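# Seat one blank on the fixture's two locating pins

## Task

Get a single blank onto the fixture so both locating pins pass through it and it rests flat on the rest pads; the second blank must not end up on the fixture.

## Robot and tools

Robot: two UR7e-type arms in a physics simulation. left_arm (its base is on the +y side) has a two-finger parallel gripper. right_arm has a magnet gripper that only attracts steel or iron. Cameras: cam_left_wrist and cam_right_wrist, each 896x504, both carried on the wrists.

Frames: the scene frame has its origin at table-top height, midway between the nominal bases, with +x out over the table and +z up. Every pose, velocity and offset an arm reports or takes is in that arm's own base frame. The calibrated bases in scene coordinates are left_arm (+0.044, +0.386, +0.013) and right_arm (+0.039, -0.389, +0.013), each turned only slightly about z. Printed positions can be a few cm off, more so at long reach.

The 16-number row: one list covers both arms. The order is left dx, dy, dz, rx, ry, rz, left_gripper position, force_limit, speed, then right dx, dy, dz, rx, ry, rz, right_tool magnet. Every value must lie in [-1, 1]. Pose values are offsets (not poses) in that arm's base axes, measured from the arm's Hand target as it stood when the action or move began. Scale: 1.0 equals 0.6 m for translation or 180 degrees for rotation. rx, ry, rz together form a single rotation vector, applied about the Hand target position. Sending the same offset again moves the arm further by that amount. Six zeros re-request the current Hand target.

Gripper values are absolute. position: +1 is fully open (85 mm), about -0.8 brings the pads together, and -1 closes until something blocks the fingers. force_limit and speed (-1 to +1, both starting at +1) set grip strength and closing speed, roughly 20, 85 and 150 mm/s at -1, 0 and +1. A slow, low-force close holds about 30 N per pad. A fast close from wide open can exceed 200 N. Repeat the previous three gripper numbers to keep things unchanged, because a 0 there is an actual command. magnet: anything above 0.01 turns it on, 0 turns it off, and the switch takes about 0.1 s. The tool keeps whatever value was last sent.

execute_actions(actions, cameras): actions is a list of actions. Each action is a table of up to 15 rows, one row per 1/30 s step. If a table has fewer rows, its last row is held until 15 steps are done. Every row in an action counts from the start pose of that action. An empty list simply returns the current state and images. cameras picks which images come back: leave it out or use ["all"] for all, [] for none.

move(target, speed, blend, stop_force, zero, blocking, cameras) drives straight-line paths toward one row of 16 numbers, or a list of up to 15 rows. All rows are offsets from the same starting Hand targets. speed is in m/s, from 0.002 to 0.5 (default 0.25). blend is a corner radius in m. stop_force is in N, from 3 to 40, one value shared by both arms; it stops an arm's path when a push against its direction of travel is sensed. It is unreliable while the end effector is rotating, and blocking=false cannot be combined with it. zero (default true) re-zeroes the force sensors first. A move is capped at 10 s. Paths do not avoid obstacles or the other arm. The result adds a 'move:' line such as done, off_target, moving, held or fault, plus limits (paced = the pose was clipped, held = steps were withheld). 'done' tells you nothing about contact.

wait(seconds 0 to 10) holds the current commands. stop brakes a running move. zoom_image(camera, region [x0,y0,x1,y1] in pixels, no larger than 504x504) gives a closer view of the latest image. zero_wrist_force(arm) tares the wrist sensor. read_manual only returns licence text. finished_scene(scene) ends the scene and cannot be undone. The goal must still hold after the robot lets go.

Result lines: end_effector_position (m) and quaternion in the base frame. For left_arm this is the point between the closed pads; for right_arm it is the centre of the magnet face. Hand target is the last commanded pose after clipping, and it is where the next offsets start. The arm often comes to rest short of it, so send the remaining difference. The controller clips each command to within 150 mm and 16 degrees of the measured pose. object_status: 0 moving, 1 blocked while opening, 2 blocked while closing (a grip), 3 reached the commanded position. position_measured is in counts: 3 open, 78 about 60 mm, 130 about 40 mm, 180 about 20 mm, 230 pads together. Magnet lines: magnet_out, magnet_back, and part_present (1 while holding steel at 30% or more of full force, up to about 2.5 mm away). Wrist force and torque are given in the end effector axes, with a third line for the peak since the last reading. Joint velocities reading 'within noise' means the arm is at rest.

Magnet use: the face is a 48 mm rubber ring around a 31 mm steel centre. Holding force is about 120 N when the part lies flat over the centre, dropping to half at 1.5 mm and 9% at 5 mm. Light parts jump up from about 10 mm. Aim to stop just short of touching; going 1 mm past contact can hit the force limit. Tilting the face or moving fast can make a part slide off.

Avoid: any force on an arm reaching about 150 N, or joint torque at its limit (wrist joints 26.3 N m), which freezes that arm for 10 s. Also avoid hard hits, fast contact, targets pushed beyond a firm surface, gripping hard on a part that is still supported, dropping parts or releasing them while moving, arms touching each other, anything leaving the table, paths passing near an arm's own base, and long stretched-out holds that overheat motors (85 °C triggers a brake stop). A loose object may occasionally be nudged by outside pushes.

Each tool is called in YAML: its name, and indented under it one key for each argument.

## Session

execute_actions:
  actions: []

Scene clock: 0.00 s.
left_arm: end_effector_position=(+0.2958, +0.4978, +0.3319) position_measured=3 object_status=3 end_effector_quat_wxyz=(-0.106, +0.149, +0.983, -0.021) | right_arm: end_effector_position=(+0.4243, -0.0191, +0.3698) magnet_out=0 magnet_back=1 part_present=0 end_effector_quat_wxyz=(-0.446, +0.886, -0.026, +0.125)
Joint positions: left_arm=[0.739 -1.316 1.251 -1.336 -1.433 1.028] | right_arm=[-0.762 -1.764 1.874 -1.114 -0.744 -0.957]
Joint velocities: within noise
Joint torques (N m): no reading
Motor temperatures (°C): left_arm=[30 24 27 29 37 30] | right_arm=[35 31 29 44 31 38]
Wrist force (N): no reading
Wrist torque (N m): no reading
Wrist force, peak (N): no reading
Hand target: left_arm +0.2958, +0.4978, +0.3319; -0.106, +0.149, +0.983, -0.021 | right_arm +0.4243, -0.0191, +0.3698; -0.446, +0.886, -0.026, +0.125

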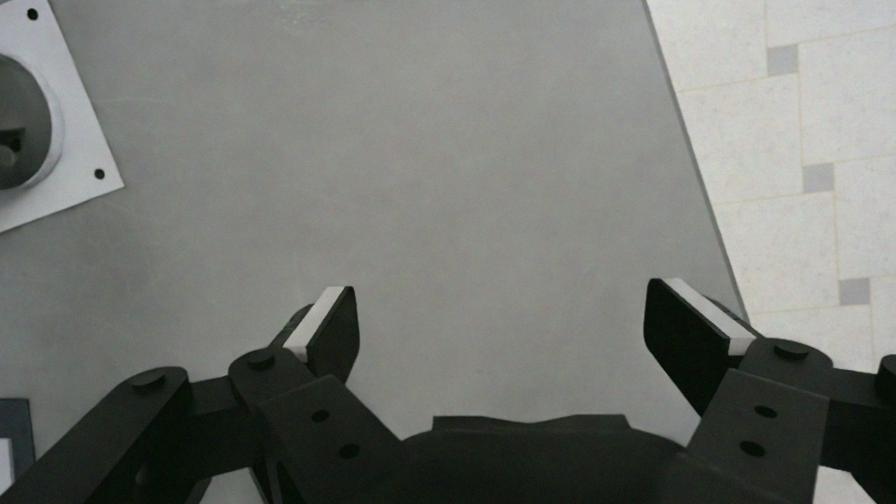

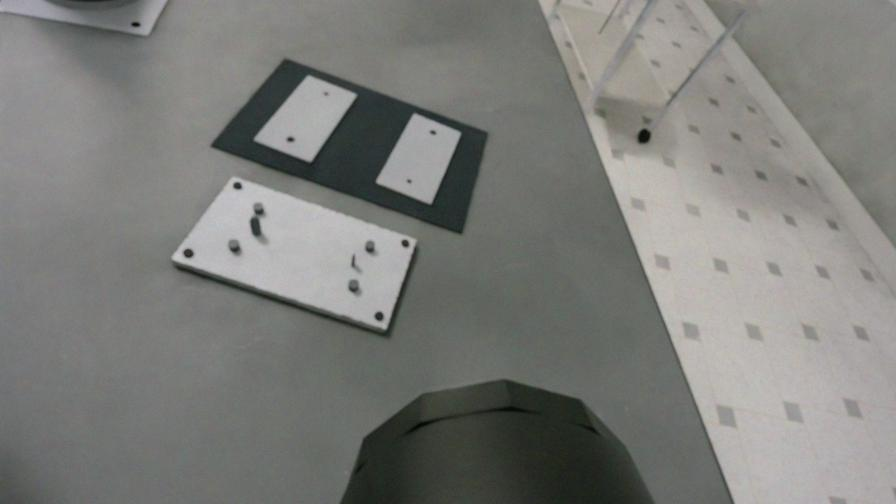

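zoom_image:
  camera: "cam_right_wrist"
  region: [160, 50, 500, 340]

zoom_image:
  camera: "cam_right_wrist"
  region: [240, 60, 480, 220]

Scaled by 1.482 from the camera's 896x504 image, which has a finer 1280x720 frame.

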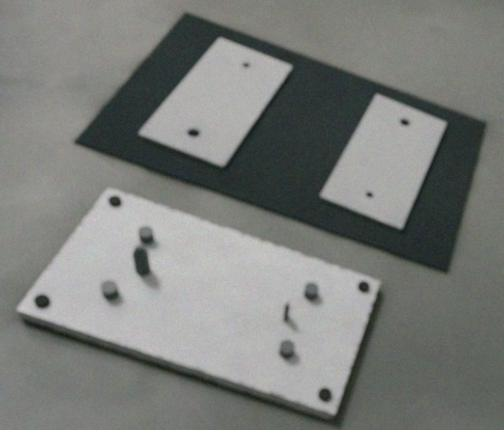

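Scaled by 2.100 from the camera's 896x504 image, which has a finer 1280x720 frame.

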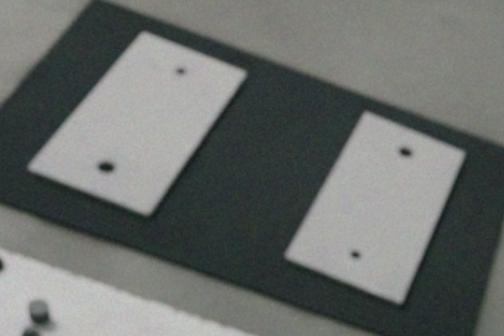

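move:
  target: [0,0,0,0,0,0,1,1,1,0.1962,0.7802,-0.4747,-0.3101,-0.0963,0.3527,0]
  speed: 0.42
  cameras: ["cam_right_wrist"]

Scene clock: 7.73 s.
left_arm: end_effector_position=(+0.2958, +0.4978, +0.3319) position_measured=3 object_status=3 end_effector_quat_wxyz=(-0.106, +0.149, +0.983, -0.021) | right_arm: end_effector_position=(+0.5420, +0.4490, +0.0850) magnet_out=0 magnet_back=1 part_present=0 end_effector_quat_wxyz=(+0.000, +0.840, +0.543, +0.000)
Joint positions: left_arm=[0.739 -1.316 1.251 -1.336 -1.433 1.028] | right_arm=[0.501 -0.905 1.481 -2.147 -1.571 -0.647]
Joint velocities: within noise
Joint torques (N m): left_arm=[0.26 -38.52 -26.65 -2.14 1.04 0.23] | right_arm=[7.95 -40.31 -31.31 -1.09 -1.38 -1.71]
Motor temperatures (°C): left_arm=[30 24 27 29 37 30] | right_arm=[35 31 29 44 31 38]
Wrist force (N): left_arm=[0.0 0.0 0.1] | right_arm=[-0.2 -0.9 -1.0]
Wrist torque (N m): left_arm=[0.00 0.00 0.00] | right_arm=[0.03 -0.08 -0.22]
Wrist force, peak (N): left_arm=[-0.2 -0.2 0.2] | right_arm=[1.2 -1.6 0.1]
Hand target: left_arm +0.2958, +0.4978, +0.3319; -0.106, +0.149, +0.983, -0.021 | right_arm +0.5421, +0.4490, +0.0850; +0.000, +0.840, +0.543, +0.000
Off the commanded pose: left_arm 0.000 m, 0 deg | right_arm 0.000 m, 0 deg.
move: done
Images, in order (width x height): cam_right_wrist 896x504.

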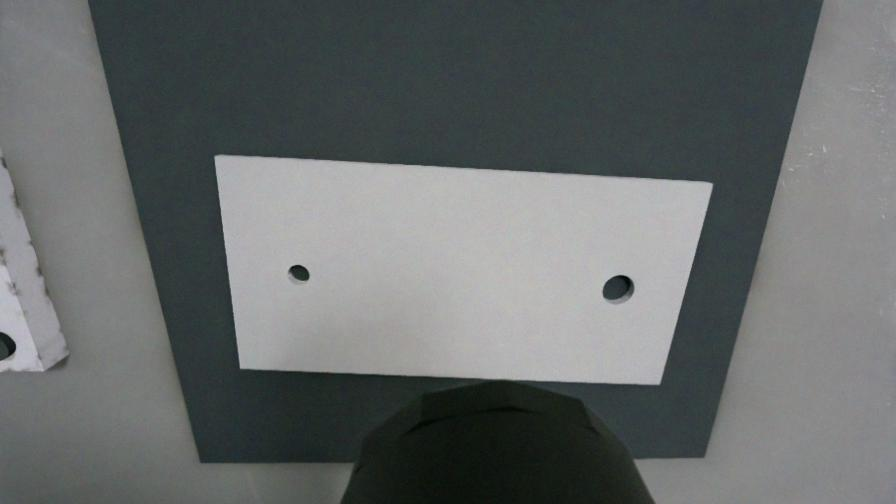

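zoom_image:
  camera: "cam_right_wrist"
  region: [268, 243, 328, 303]

zoom_image:
  camera: "cam_right_wrist"
  region: [588, 259, 648, 319]

Scaled by 8.400 from the camera's 896x504 image, which has a finer 1280x720 frame.

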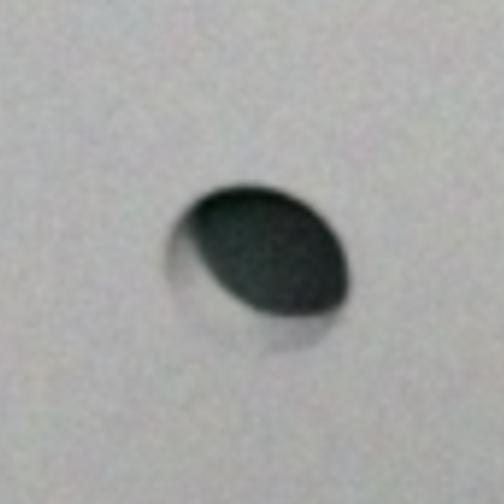

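Scaled by 8.400 from the camera's 896x504 image, which has a finer 1280x720 frame.

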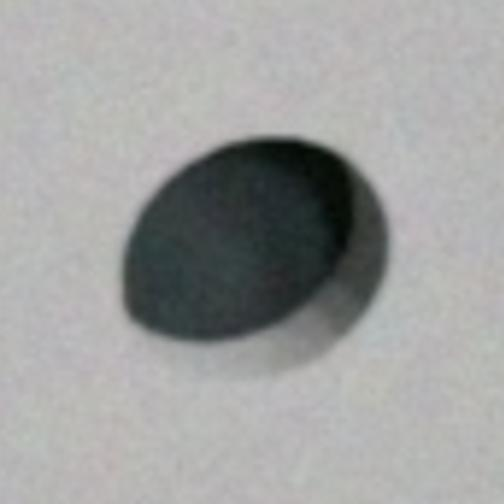

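move:
  target:
    - [0,0,0,0,0,0,1,1,1,0.0025,-0.0018,-0.145,0,0,0.0007,0]
    - [0,0,0,0,0,0,1,1,1,0.0025,-0.0018,-0.165,0,0,0.0007,0]
  speed: [0.09,0.005]
  blend: [0.002,0]
  stop_force: 4
  cameras: ["cam_right_wrist"]

Scene clock: 11.40 s.
left_arm: end_effector_position=(+0.2958, +0.4978, +0.3319) position_measured=3 object_status=3 end_effector_quat_wxyz=(-0.106, +0.149, +0.983, -0.021) | right_arm: end_effector_position=(+0.5436, +0.4479, -0.0062) magnet_out=0 magnet_back=1 part_present=0 end_effector_quat_wxyz=(+0.000, +0.839, +0.544, +0.000)
Joint positions: left_arm=[0.739 -1.316 1.251 -1.336 -1.433 1.028] | right_arm=[0.499 -0.772 1.52 -2.319 -1.571 -0.651]
Joint velocities: within noise
Joint torques (N m): left_arm=[-3.33 -38.01 -27.18 -2.13 1.6 -0.04] | right_arm=[-7.4 -56.72 -17.26 -0.78 0.11 -1.84]
Motor temperatures (°C): left_arm=[30 24 27 29 37 30] | right_arm=[35 31 29 44 31 38]
Wrist force (N): left_arm=[-0.1 0.0 0.3] | right_arm=[0.4 -1.0 -2.5]
Wrist torque (N m): left_arm=[0.00 0.02 0.00] | right_arm=[0.00 -0.04 -0.23]
Wrist force, peak (N): left_arm=[-0.2 0.0 0.3] | right_arm=[-6.1 -4.9 -12.5]
Hand target: left_arm +0.2958, +0.4978, +0.3319; -0.106, +0.149, +0.983, -0.021 | right_arm +0.5436, +0.4479, -0.0062; +0.000, +0.839, +0.544, +0.000 (not the last commanded pose)
Off the commanded pose: left_arm 0.000 m, 0 deg | right_arm 0.008 m, 0 deg.
move: contact (right_arm); path passed 1 of 2 targets
Images, in order (width x height): cam_right_wrist 896x504.

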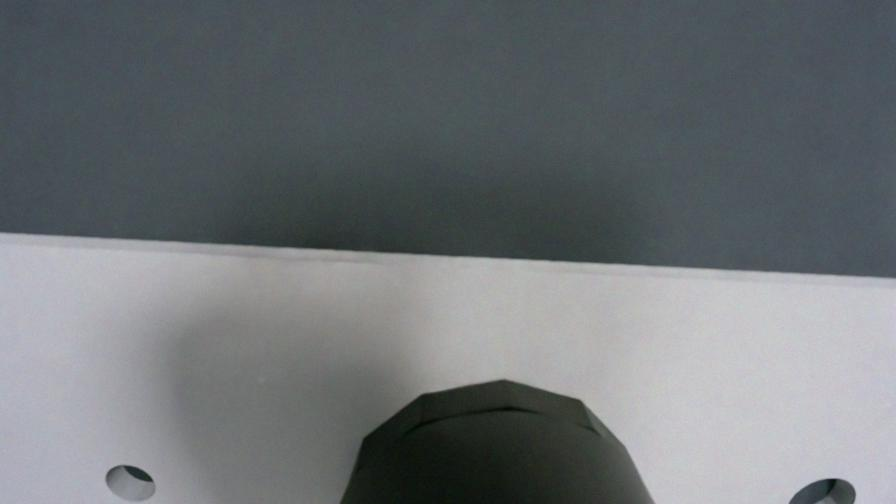

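move:
  target:
    - [0,0,0,0,0,0,1,1,1,0,0,0,0,0,0,1]
    - [0,0,0,0,0,0,1,1,1,0,0,0.0067,0,0,0,1]
    - [0,0,0,0,0,0,1,1,1,0,0,0.177,0,0,0,1]
    - [0,0,0,0,0,0,1,1,1,-0.2493,-0.1903,0.152,0,0,0.5179,1]
  speed: [0.02,0.02,0.25,0.45]
  blend: [0,0.003,0.03,0]
  cameras: ["cam_right_wrist"]

Scene clock: 15.60 s.
left_arm: end_effector_position=(+0.2958, +0.4978, +0.3319) position_measured=3 object_status=3 end_effector_quat_wxyz=(-0.106, +0.149, +0.983, -0.021) | right_arm: end_effector_position=(+0.3940, +0.3338, +0.0850) magnet_out=1 magnet_back=0 part_present=1 end_effector_quat_wxyz=(+0.000, +0.181, +0.983, +0.000)
Joint positions: left_arm=[0.739 -1.316 1.251 -1.336 -1.433 1.028] | right_arm=[0.442 -1.262 2.074 -2.383 -1.571 -2.336]
Joint velocities: within noise
Joint torques (N m): left_arm=[-5.71 -38.3 -25.32 -1.63 1.53 0.16] | right_arm=[-7.46 -40.99 -10.8 -4.83 1.02 -2.08]
Motor temperatures (°C): left_arm=[30 24 27 29 37 30] | right_arm=[35 31 29 44 31 38]
Wrist force (N): left_arm=[0.1 -0.1 0.0] | right_arm=[0.0 -1.0 3.5]
Wrist torque (N m): left_arm=[-0.01 -0.01 0.00] | right_arm=[0.02 -0.10 -0.22]
Wrist force, peak (N): left_arm=[-0.1 -0.3 0.3] | right_arm=[-0.4 -0.7 5.4]
Hand target: left_arm +0.2958, +0.4978, +0.3319; -0.106, +0.149, +0.983, -0.021 | right_arm +0.3940, +0.3338, +0.0850; +0.000, +0.181, +0.983, +0.000
Off the commanded pose: left_arm 0.000 m, 0 deg | right_arm 0.000 m, 0 deg.
move: done; blend cut to 0.002 m at target 2
Images, in order (width x height): cam_right_wrist 896x504.

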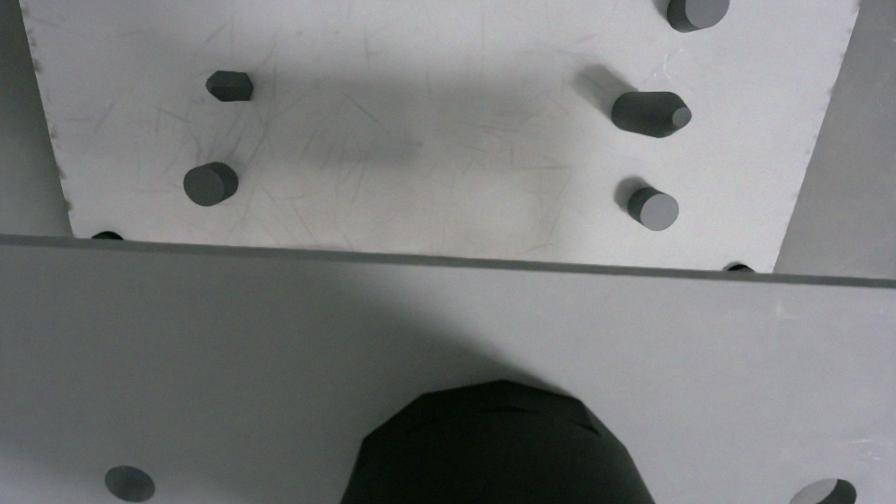

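zoom_image:
  camera: "cam_right_wrist"
  region: [180, 36, 280, 136]

zoom_image:
  camera: "cam_right_wrist"
  region: [600, 60, 720, 180]

zoom_image:
  camera: "cam_right_wrist"
  region: [90, 454, 165, 504]

zoom_image:
  camera: "cam_right_wrist"
  region: [776, 444, 866, 504]

Scaled by 5.040 from the camera's 896x504 image, which has a finer 1280x720 frame.

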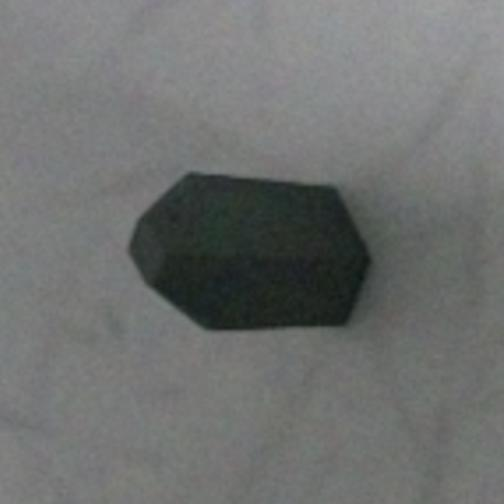

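Scaled by 4.200 from the camera's 896x504 image, which has a finer 1280x720 frame.

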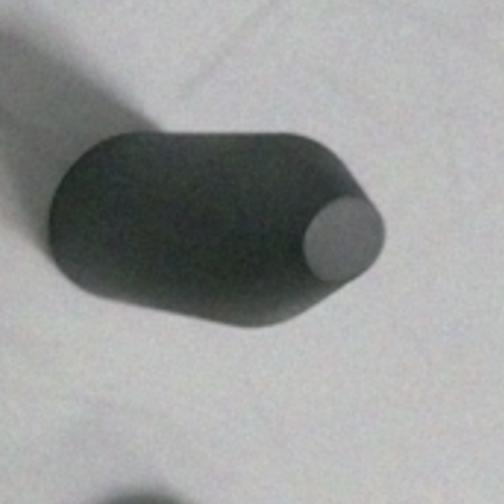

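Scaled by 6.720 from the camera's 896x504 image, which has a finer 1280x720 frame.

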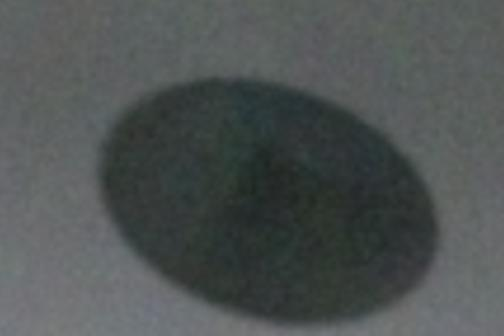

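Scaled by 5.600 from the camera's 896x504 image, which has a finer 1280x720 frame.

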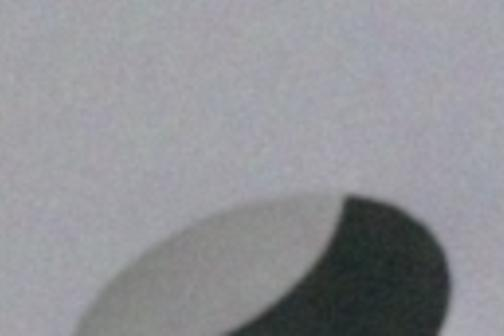

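move:
  target:
    - [0,0,0,0,0,0,1,1,1,-0.0198,-0.1012,-0.02,0,0,-0.0003,1]
    - [0,0,0,0,0,0,1,1,1,-0.0198,-0.1012,-0.075,0,0,-0.0003,1]
  speed: [0.18,0.1]
  blend: [0.008,0]
  cameras: ["cam_right_wrist"]

Scene clock: 17.60 s.
left_arm: end_effector_position=(+0.2958, +0.4978, +0.3319) position_measured=3 object_status=3 end_effector_quat_wxyz=(-0.106, +0.149, +0.983, -0.021) | right_arm: end_effector_position=(+0.3821, +0.2731, +0.0401) magnet_out=1 magnet_back=0 part_present=1 end_effector_quat_wxyz=(+0.000, +0.181, +0.983, +0.000)
Joint positions: left_arm=[0.739 -1.316 1.251 -1.336 -1.433 1.028] | right_arm=[0.333 -1.248 2.236 -2.559 -1.571 -2.444]
Joint velocities: within noise
Joint torques (N m): left_arm=[-6.63 -40.09 -24.01 -1.71 1.51 0.13] | right_arm=[-7.44 -21.62 -5.9 -5.2 1.27 -1.95]
Motor temperatures (°C): left_arm=[30 24 27 29 37 30] | right_arm=[34 31 29 44 31 38]
Wrist force (N): left_arm=[0.0 -0.1 0.0] | right_arm=[0.1 -1.1 3.6]
Wrist torque (N m): left_arm=[-0.03 0.01 0.00] | right_arm=[0.01 -0.08 -0.22]
Wrist force, peak (N): left_arm=[-0.1 0.0 0.4] | right_arm=[0.1 -1.0 4.5]
Hand target: left_arm +0.2958, +0.4978, +0.3319; -0.106, +0.149, +0.983, -0.021 | right_arm +0.3821, +0.2730, +0.0400; +0.000, +0.181, +0.983, +0.000
Off the commanded pose: left_arm 0.000 m, 0 deg | right_arm 0.000 m, 0 deg.
move: done
Images, in order (width x height): cam_right_wrist 896x504.

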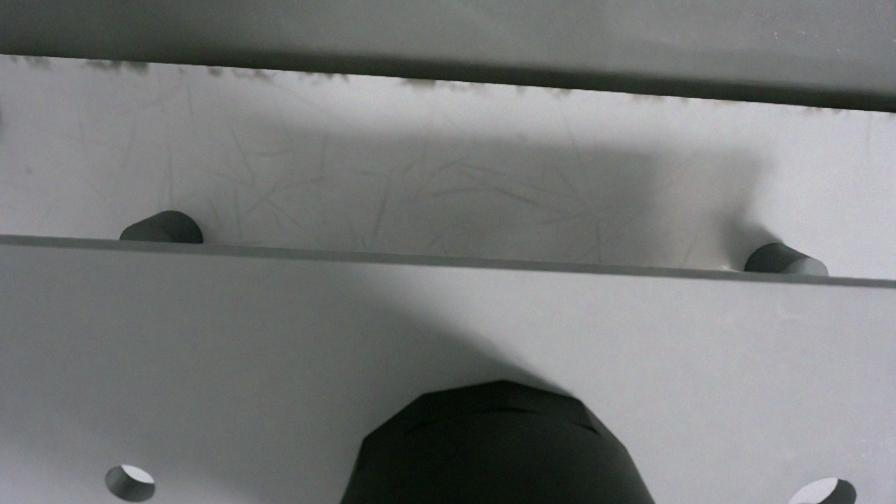

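execute_actions:
  actions: []
  cameras: ["cam_right_wrist"]

Scene clock: 18.17 s.
left_arm: end_effector_position=(+0.2958, +0.4978, +0.3319) position_measured=3 object_status=3 end_effector_quat_wxyz=(-0.106, +0.149, +0.983, -0.021) | right_arm: end_effector_position=(+0.3821, +0.2730, +0.0400) magnet_out=1 magnet_back=0 part_present=1 end_effector_quat_wxyz=(+0.000, +0.181, +0.983, +0.000)
Joint positions: left_arm=[0.739 -1.316 1.251 -1.336 -1.433 1.028] | right_arm=[0.333 -1.248 2.236 -2.56 -1.571 -2.444]
Joint velocities: within noise
Joint torques (N m): left_arm=[-6.1 -40.05 -26.63 -1.66 1.5 0.26] | right_arm=[-6.79 -22.85 -8.68 -4.92 1.22 -1.89]
Motor temperatures (°C): left_arm=[30 24 27 29 37 30] | right_arm=[34 31 29 44 31 38]
Wrist force (N): left_arm=[-0.1 0.0 0.2] | right_arm=[0.1 -1.1 3.5]
Wrist torque (N m): left_arm=[0.00 0.03 0.00] | right_arm=[0.01 -0.08 -0.22]
Wrist force, peak (N): left_arm=[-0.3 0.0 0.1] | right_arm=[0.1 -1.1 3.8]
Hand target: left_arm +0.2958, +0.4978, +0.3319; -0.106, +0.149, +0.983, -0.021 | right_arm +0.3821, +0.2730, +0.0400; +0.000, +0.181, +0.983, +0.000
Off the commanded pose: left_arm 0.000 m, 0 deg | right_arm 0.000 m, 0 deg.
Images, in order (width x height): cam_right_wrist 896x504.

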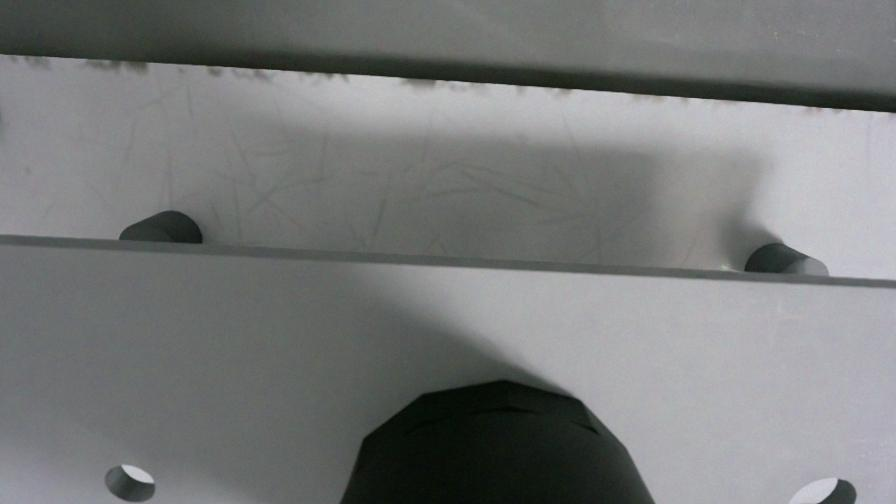

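move:
  target:
    - [0,0,0,0,0,0,1,1,1,0,0,-0.0335,0,0,0,1]
    - [0,0,0,0,0,0,1,1,1,0,0,-0.0567,0,0,0,1]
  speed: [0.025,0.005]
  blend: [0.002,0]
  stop_force: 7
  cameras: ["cam_right_wrist"]

Scene clock: 21.50 s.
left_arm: end_effector_position=(+0.2958, +0.4978, +0.3319) position_measured=3 object_status=3 end_effector_quat_wxyz=(-0.106, +0.149, +0.983, -0.021) | right_arm: end_effector_position=(+0.3821, +0.2730, +0.0132) magnet_out=1 magnet_back=0 part_present=1 end_effector_quat_wxyz=(+0.000, +0.181, +0.983, +0.000)
Joint positions: left_arm=[0.739 -1.316 1.251 -1.336 -1.433 1.028] | right_arm=[0.333 -1.179 2.249 -2.642 -1.571 -2.444]
Joint velocities: within noise
Joint torques (N m): left_arm=[-8.55 -40.93 -26.35 -1.26 1.35 0.05] | right_arm=[-1.46 -35.71 -19.67 0.17 -0.7 -0.3]
Motor temperatures (°C): left_arm=[30 24 27 29 37 30] | right_arm=[34 31 29 44 31 38]
Wrist force (N): left_arm=[0.0 0.0 0.1] | right_arm=[1.6 8.1 -2.7]
Wrist torque (N m): left_arm=[0.00 0.01 0.00] | right_arm=[0.20 -0.23 -0.01]
Wrist force, peak (N): left_arm=[-0.2 0.0 -0.3] | right_arm=[11.9 -3.9 -27.2]
Hand target: left_arm +0.2958, +0.4978, +0.3319; -0.106, +0.149, +0.983, -0.021 | right_arm +0.3821, +0.2730, +0.0132; +0.000, +0.181, +0.983, +0.000 (not the last commanded pose)
Off the commanded pose: left_arm 0.000 m, 0 deg | right_arm 0.007 m, 0 deg.
move: contact (right_arm); path passed 1 of 2 targets
Images, in order (width x height): cam_right_wrist 896x504.

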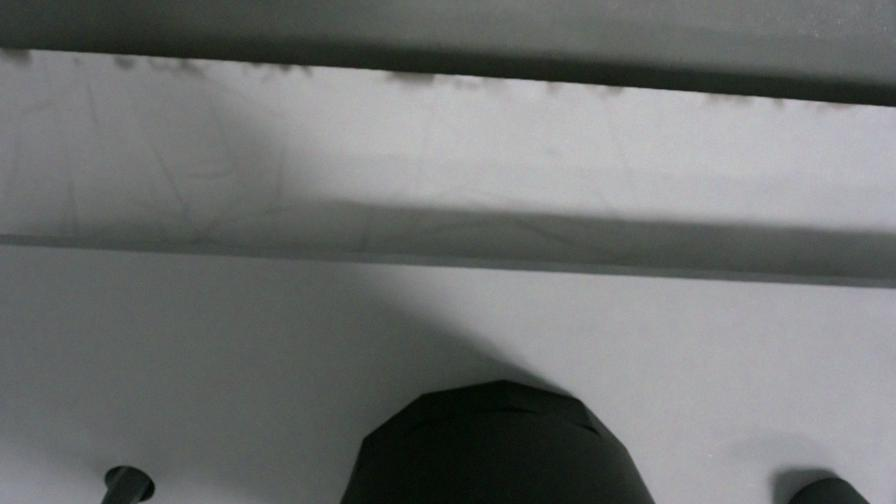

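zoom_image:
  camera: "cam_right_wrist"
  region: [0, 400, 300, 504]

zoom_image:
  camera: "cam_right_wrist"
  region: [640, 400, 896, 504]

Scaled by 1.680 from the camera's 896x504 image, which has a finer 1280x720 frame.

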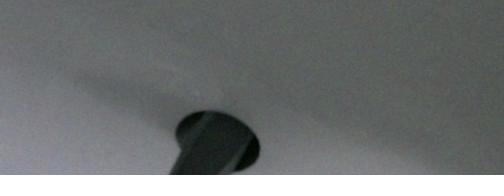

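Scaled by 1.969 from the camera's 896x504 image, which has a finer 1280x720 frame.

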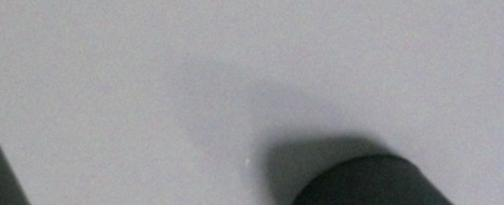

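move:
  target:
    - [0,0,0,0,0,0,1,1,1,0,0,0,0,0,0,0]
    - [0,0,0,0,0,0,1,1,1,0,0,0.005,0,0,0,0]
    - [0,0,0,0,0,0,1,1,1,0,0,0.09,0,0,0,0]
  speed: [0.012,0.012,0.15]
  blend: [0,0.002,0]
  cameras: ["cam_right_wrist"]

Scene clock: 24.80 s.
left_arm: end_effector_position=(+0.2958, +0.4978, +0.3319) position_measured=3 object_status=3 end_effector_quat_wxyz=(-0.106, +0.149, +0.983, -0.021) | right_arm: end_effector_position=(+0.3821, +0.2731, +0.0671) magnet_out=0 magnet_back=1 part_present=0 end_effector_quat_wxyz=(+0.000, +0.181, +0.983, +0.000)
Joint positions: left_arm=[0.739 -1.316 1.251 -1.336 -1.433 1.028] | right_arm=[0.333 -1.314 2.218 -2.476 -1.571 -2.444]
Joint velocities: within noise
Joint torques (N m): left_arm=[-9.77 -41.54 -24.42 -1.04 1.48 0.13] | right_arm=[-7.8 -34.9 -25.56 -1.06 0.49 -1.77]
Motor temperatures (°C): left_arm=[30 24 27 29 37 30] | right_arm=[34 31 29 44 31 38]
Wrist force (N): left_arm=[0.0 0.1 0.0] | right_arm=[-0.1 -1.1 -0.3]
Wrist torque (N m): left_arm=[0.02 0.00 0.00] | right_arm=[0.05 -0.04 -0.27]
Wrist force, peak (N): left_arm=[0.0 0.1 0.4] | right_arm=[7.2 0.9 -15.0]
Hand target: left_arm +0.2958, +0.4978, +0.3319; -0.106, +0.149, +0.983, -0.021 | right_arm +0.3821, +0.2730, +0.0672; +0.000, +0.181, +0.983, +0.000
Off the commanded pose: left_arm 0.000 m, 0 deg | right_arm 0.000 m, 0 deg.
move: done; blend cut to 0.0015 m at target 2
Images, in order (width x height): cam_right_wrist 896x504.

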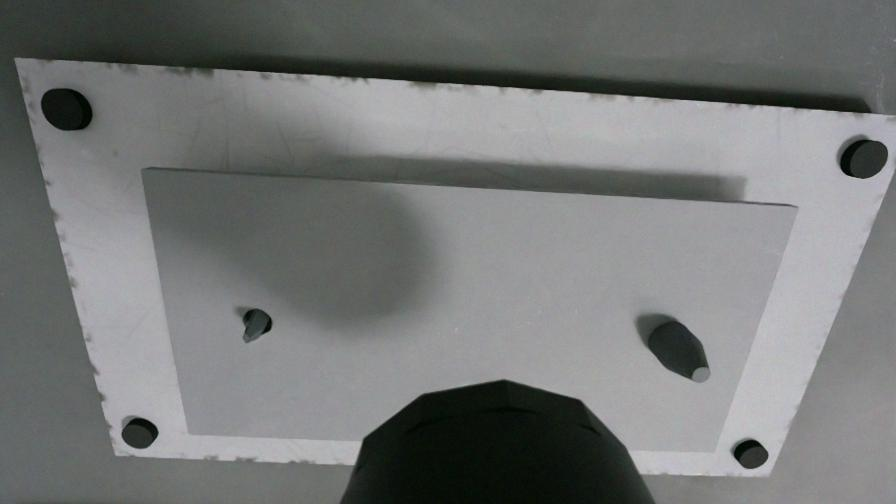

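finished_scene:
  scene: 3

The scene is finished: the task was done.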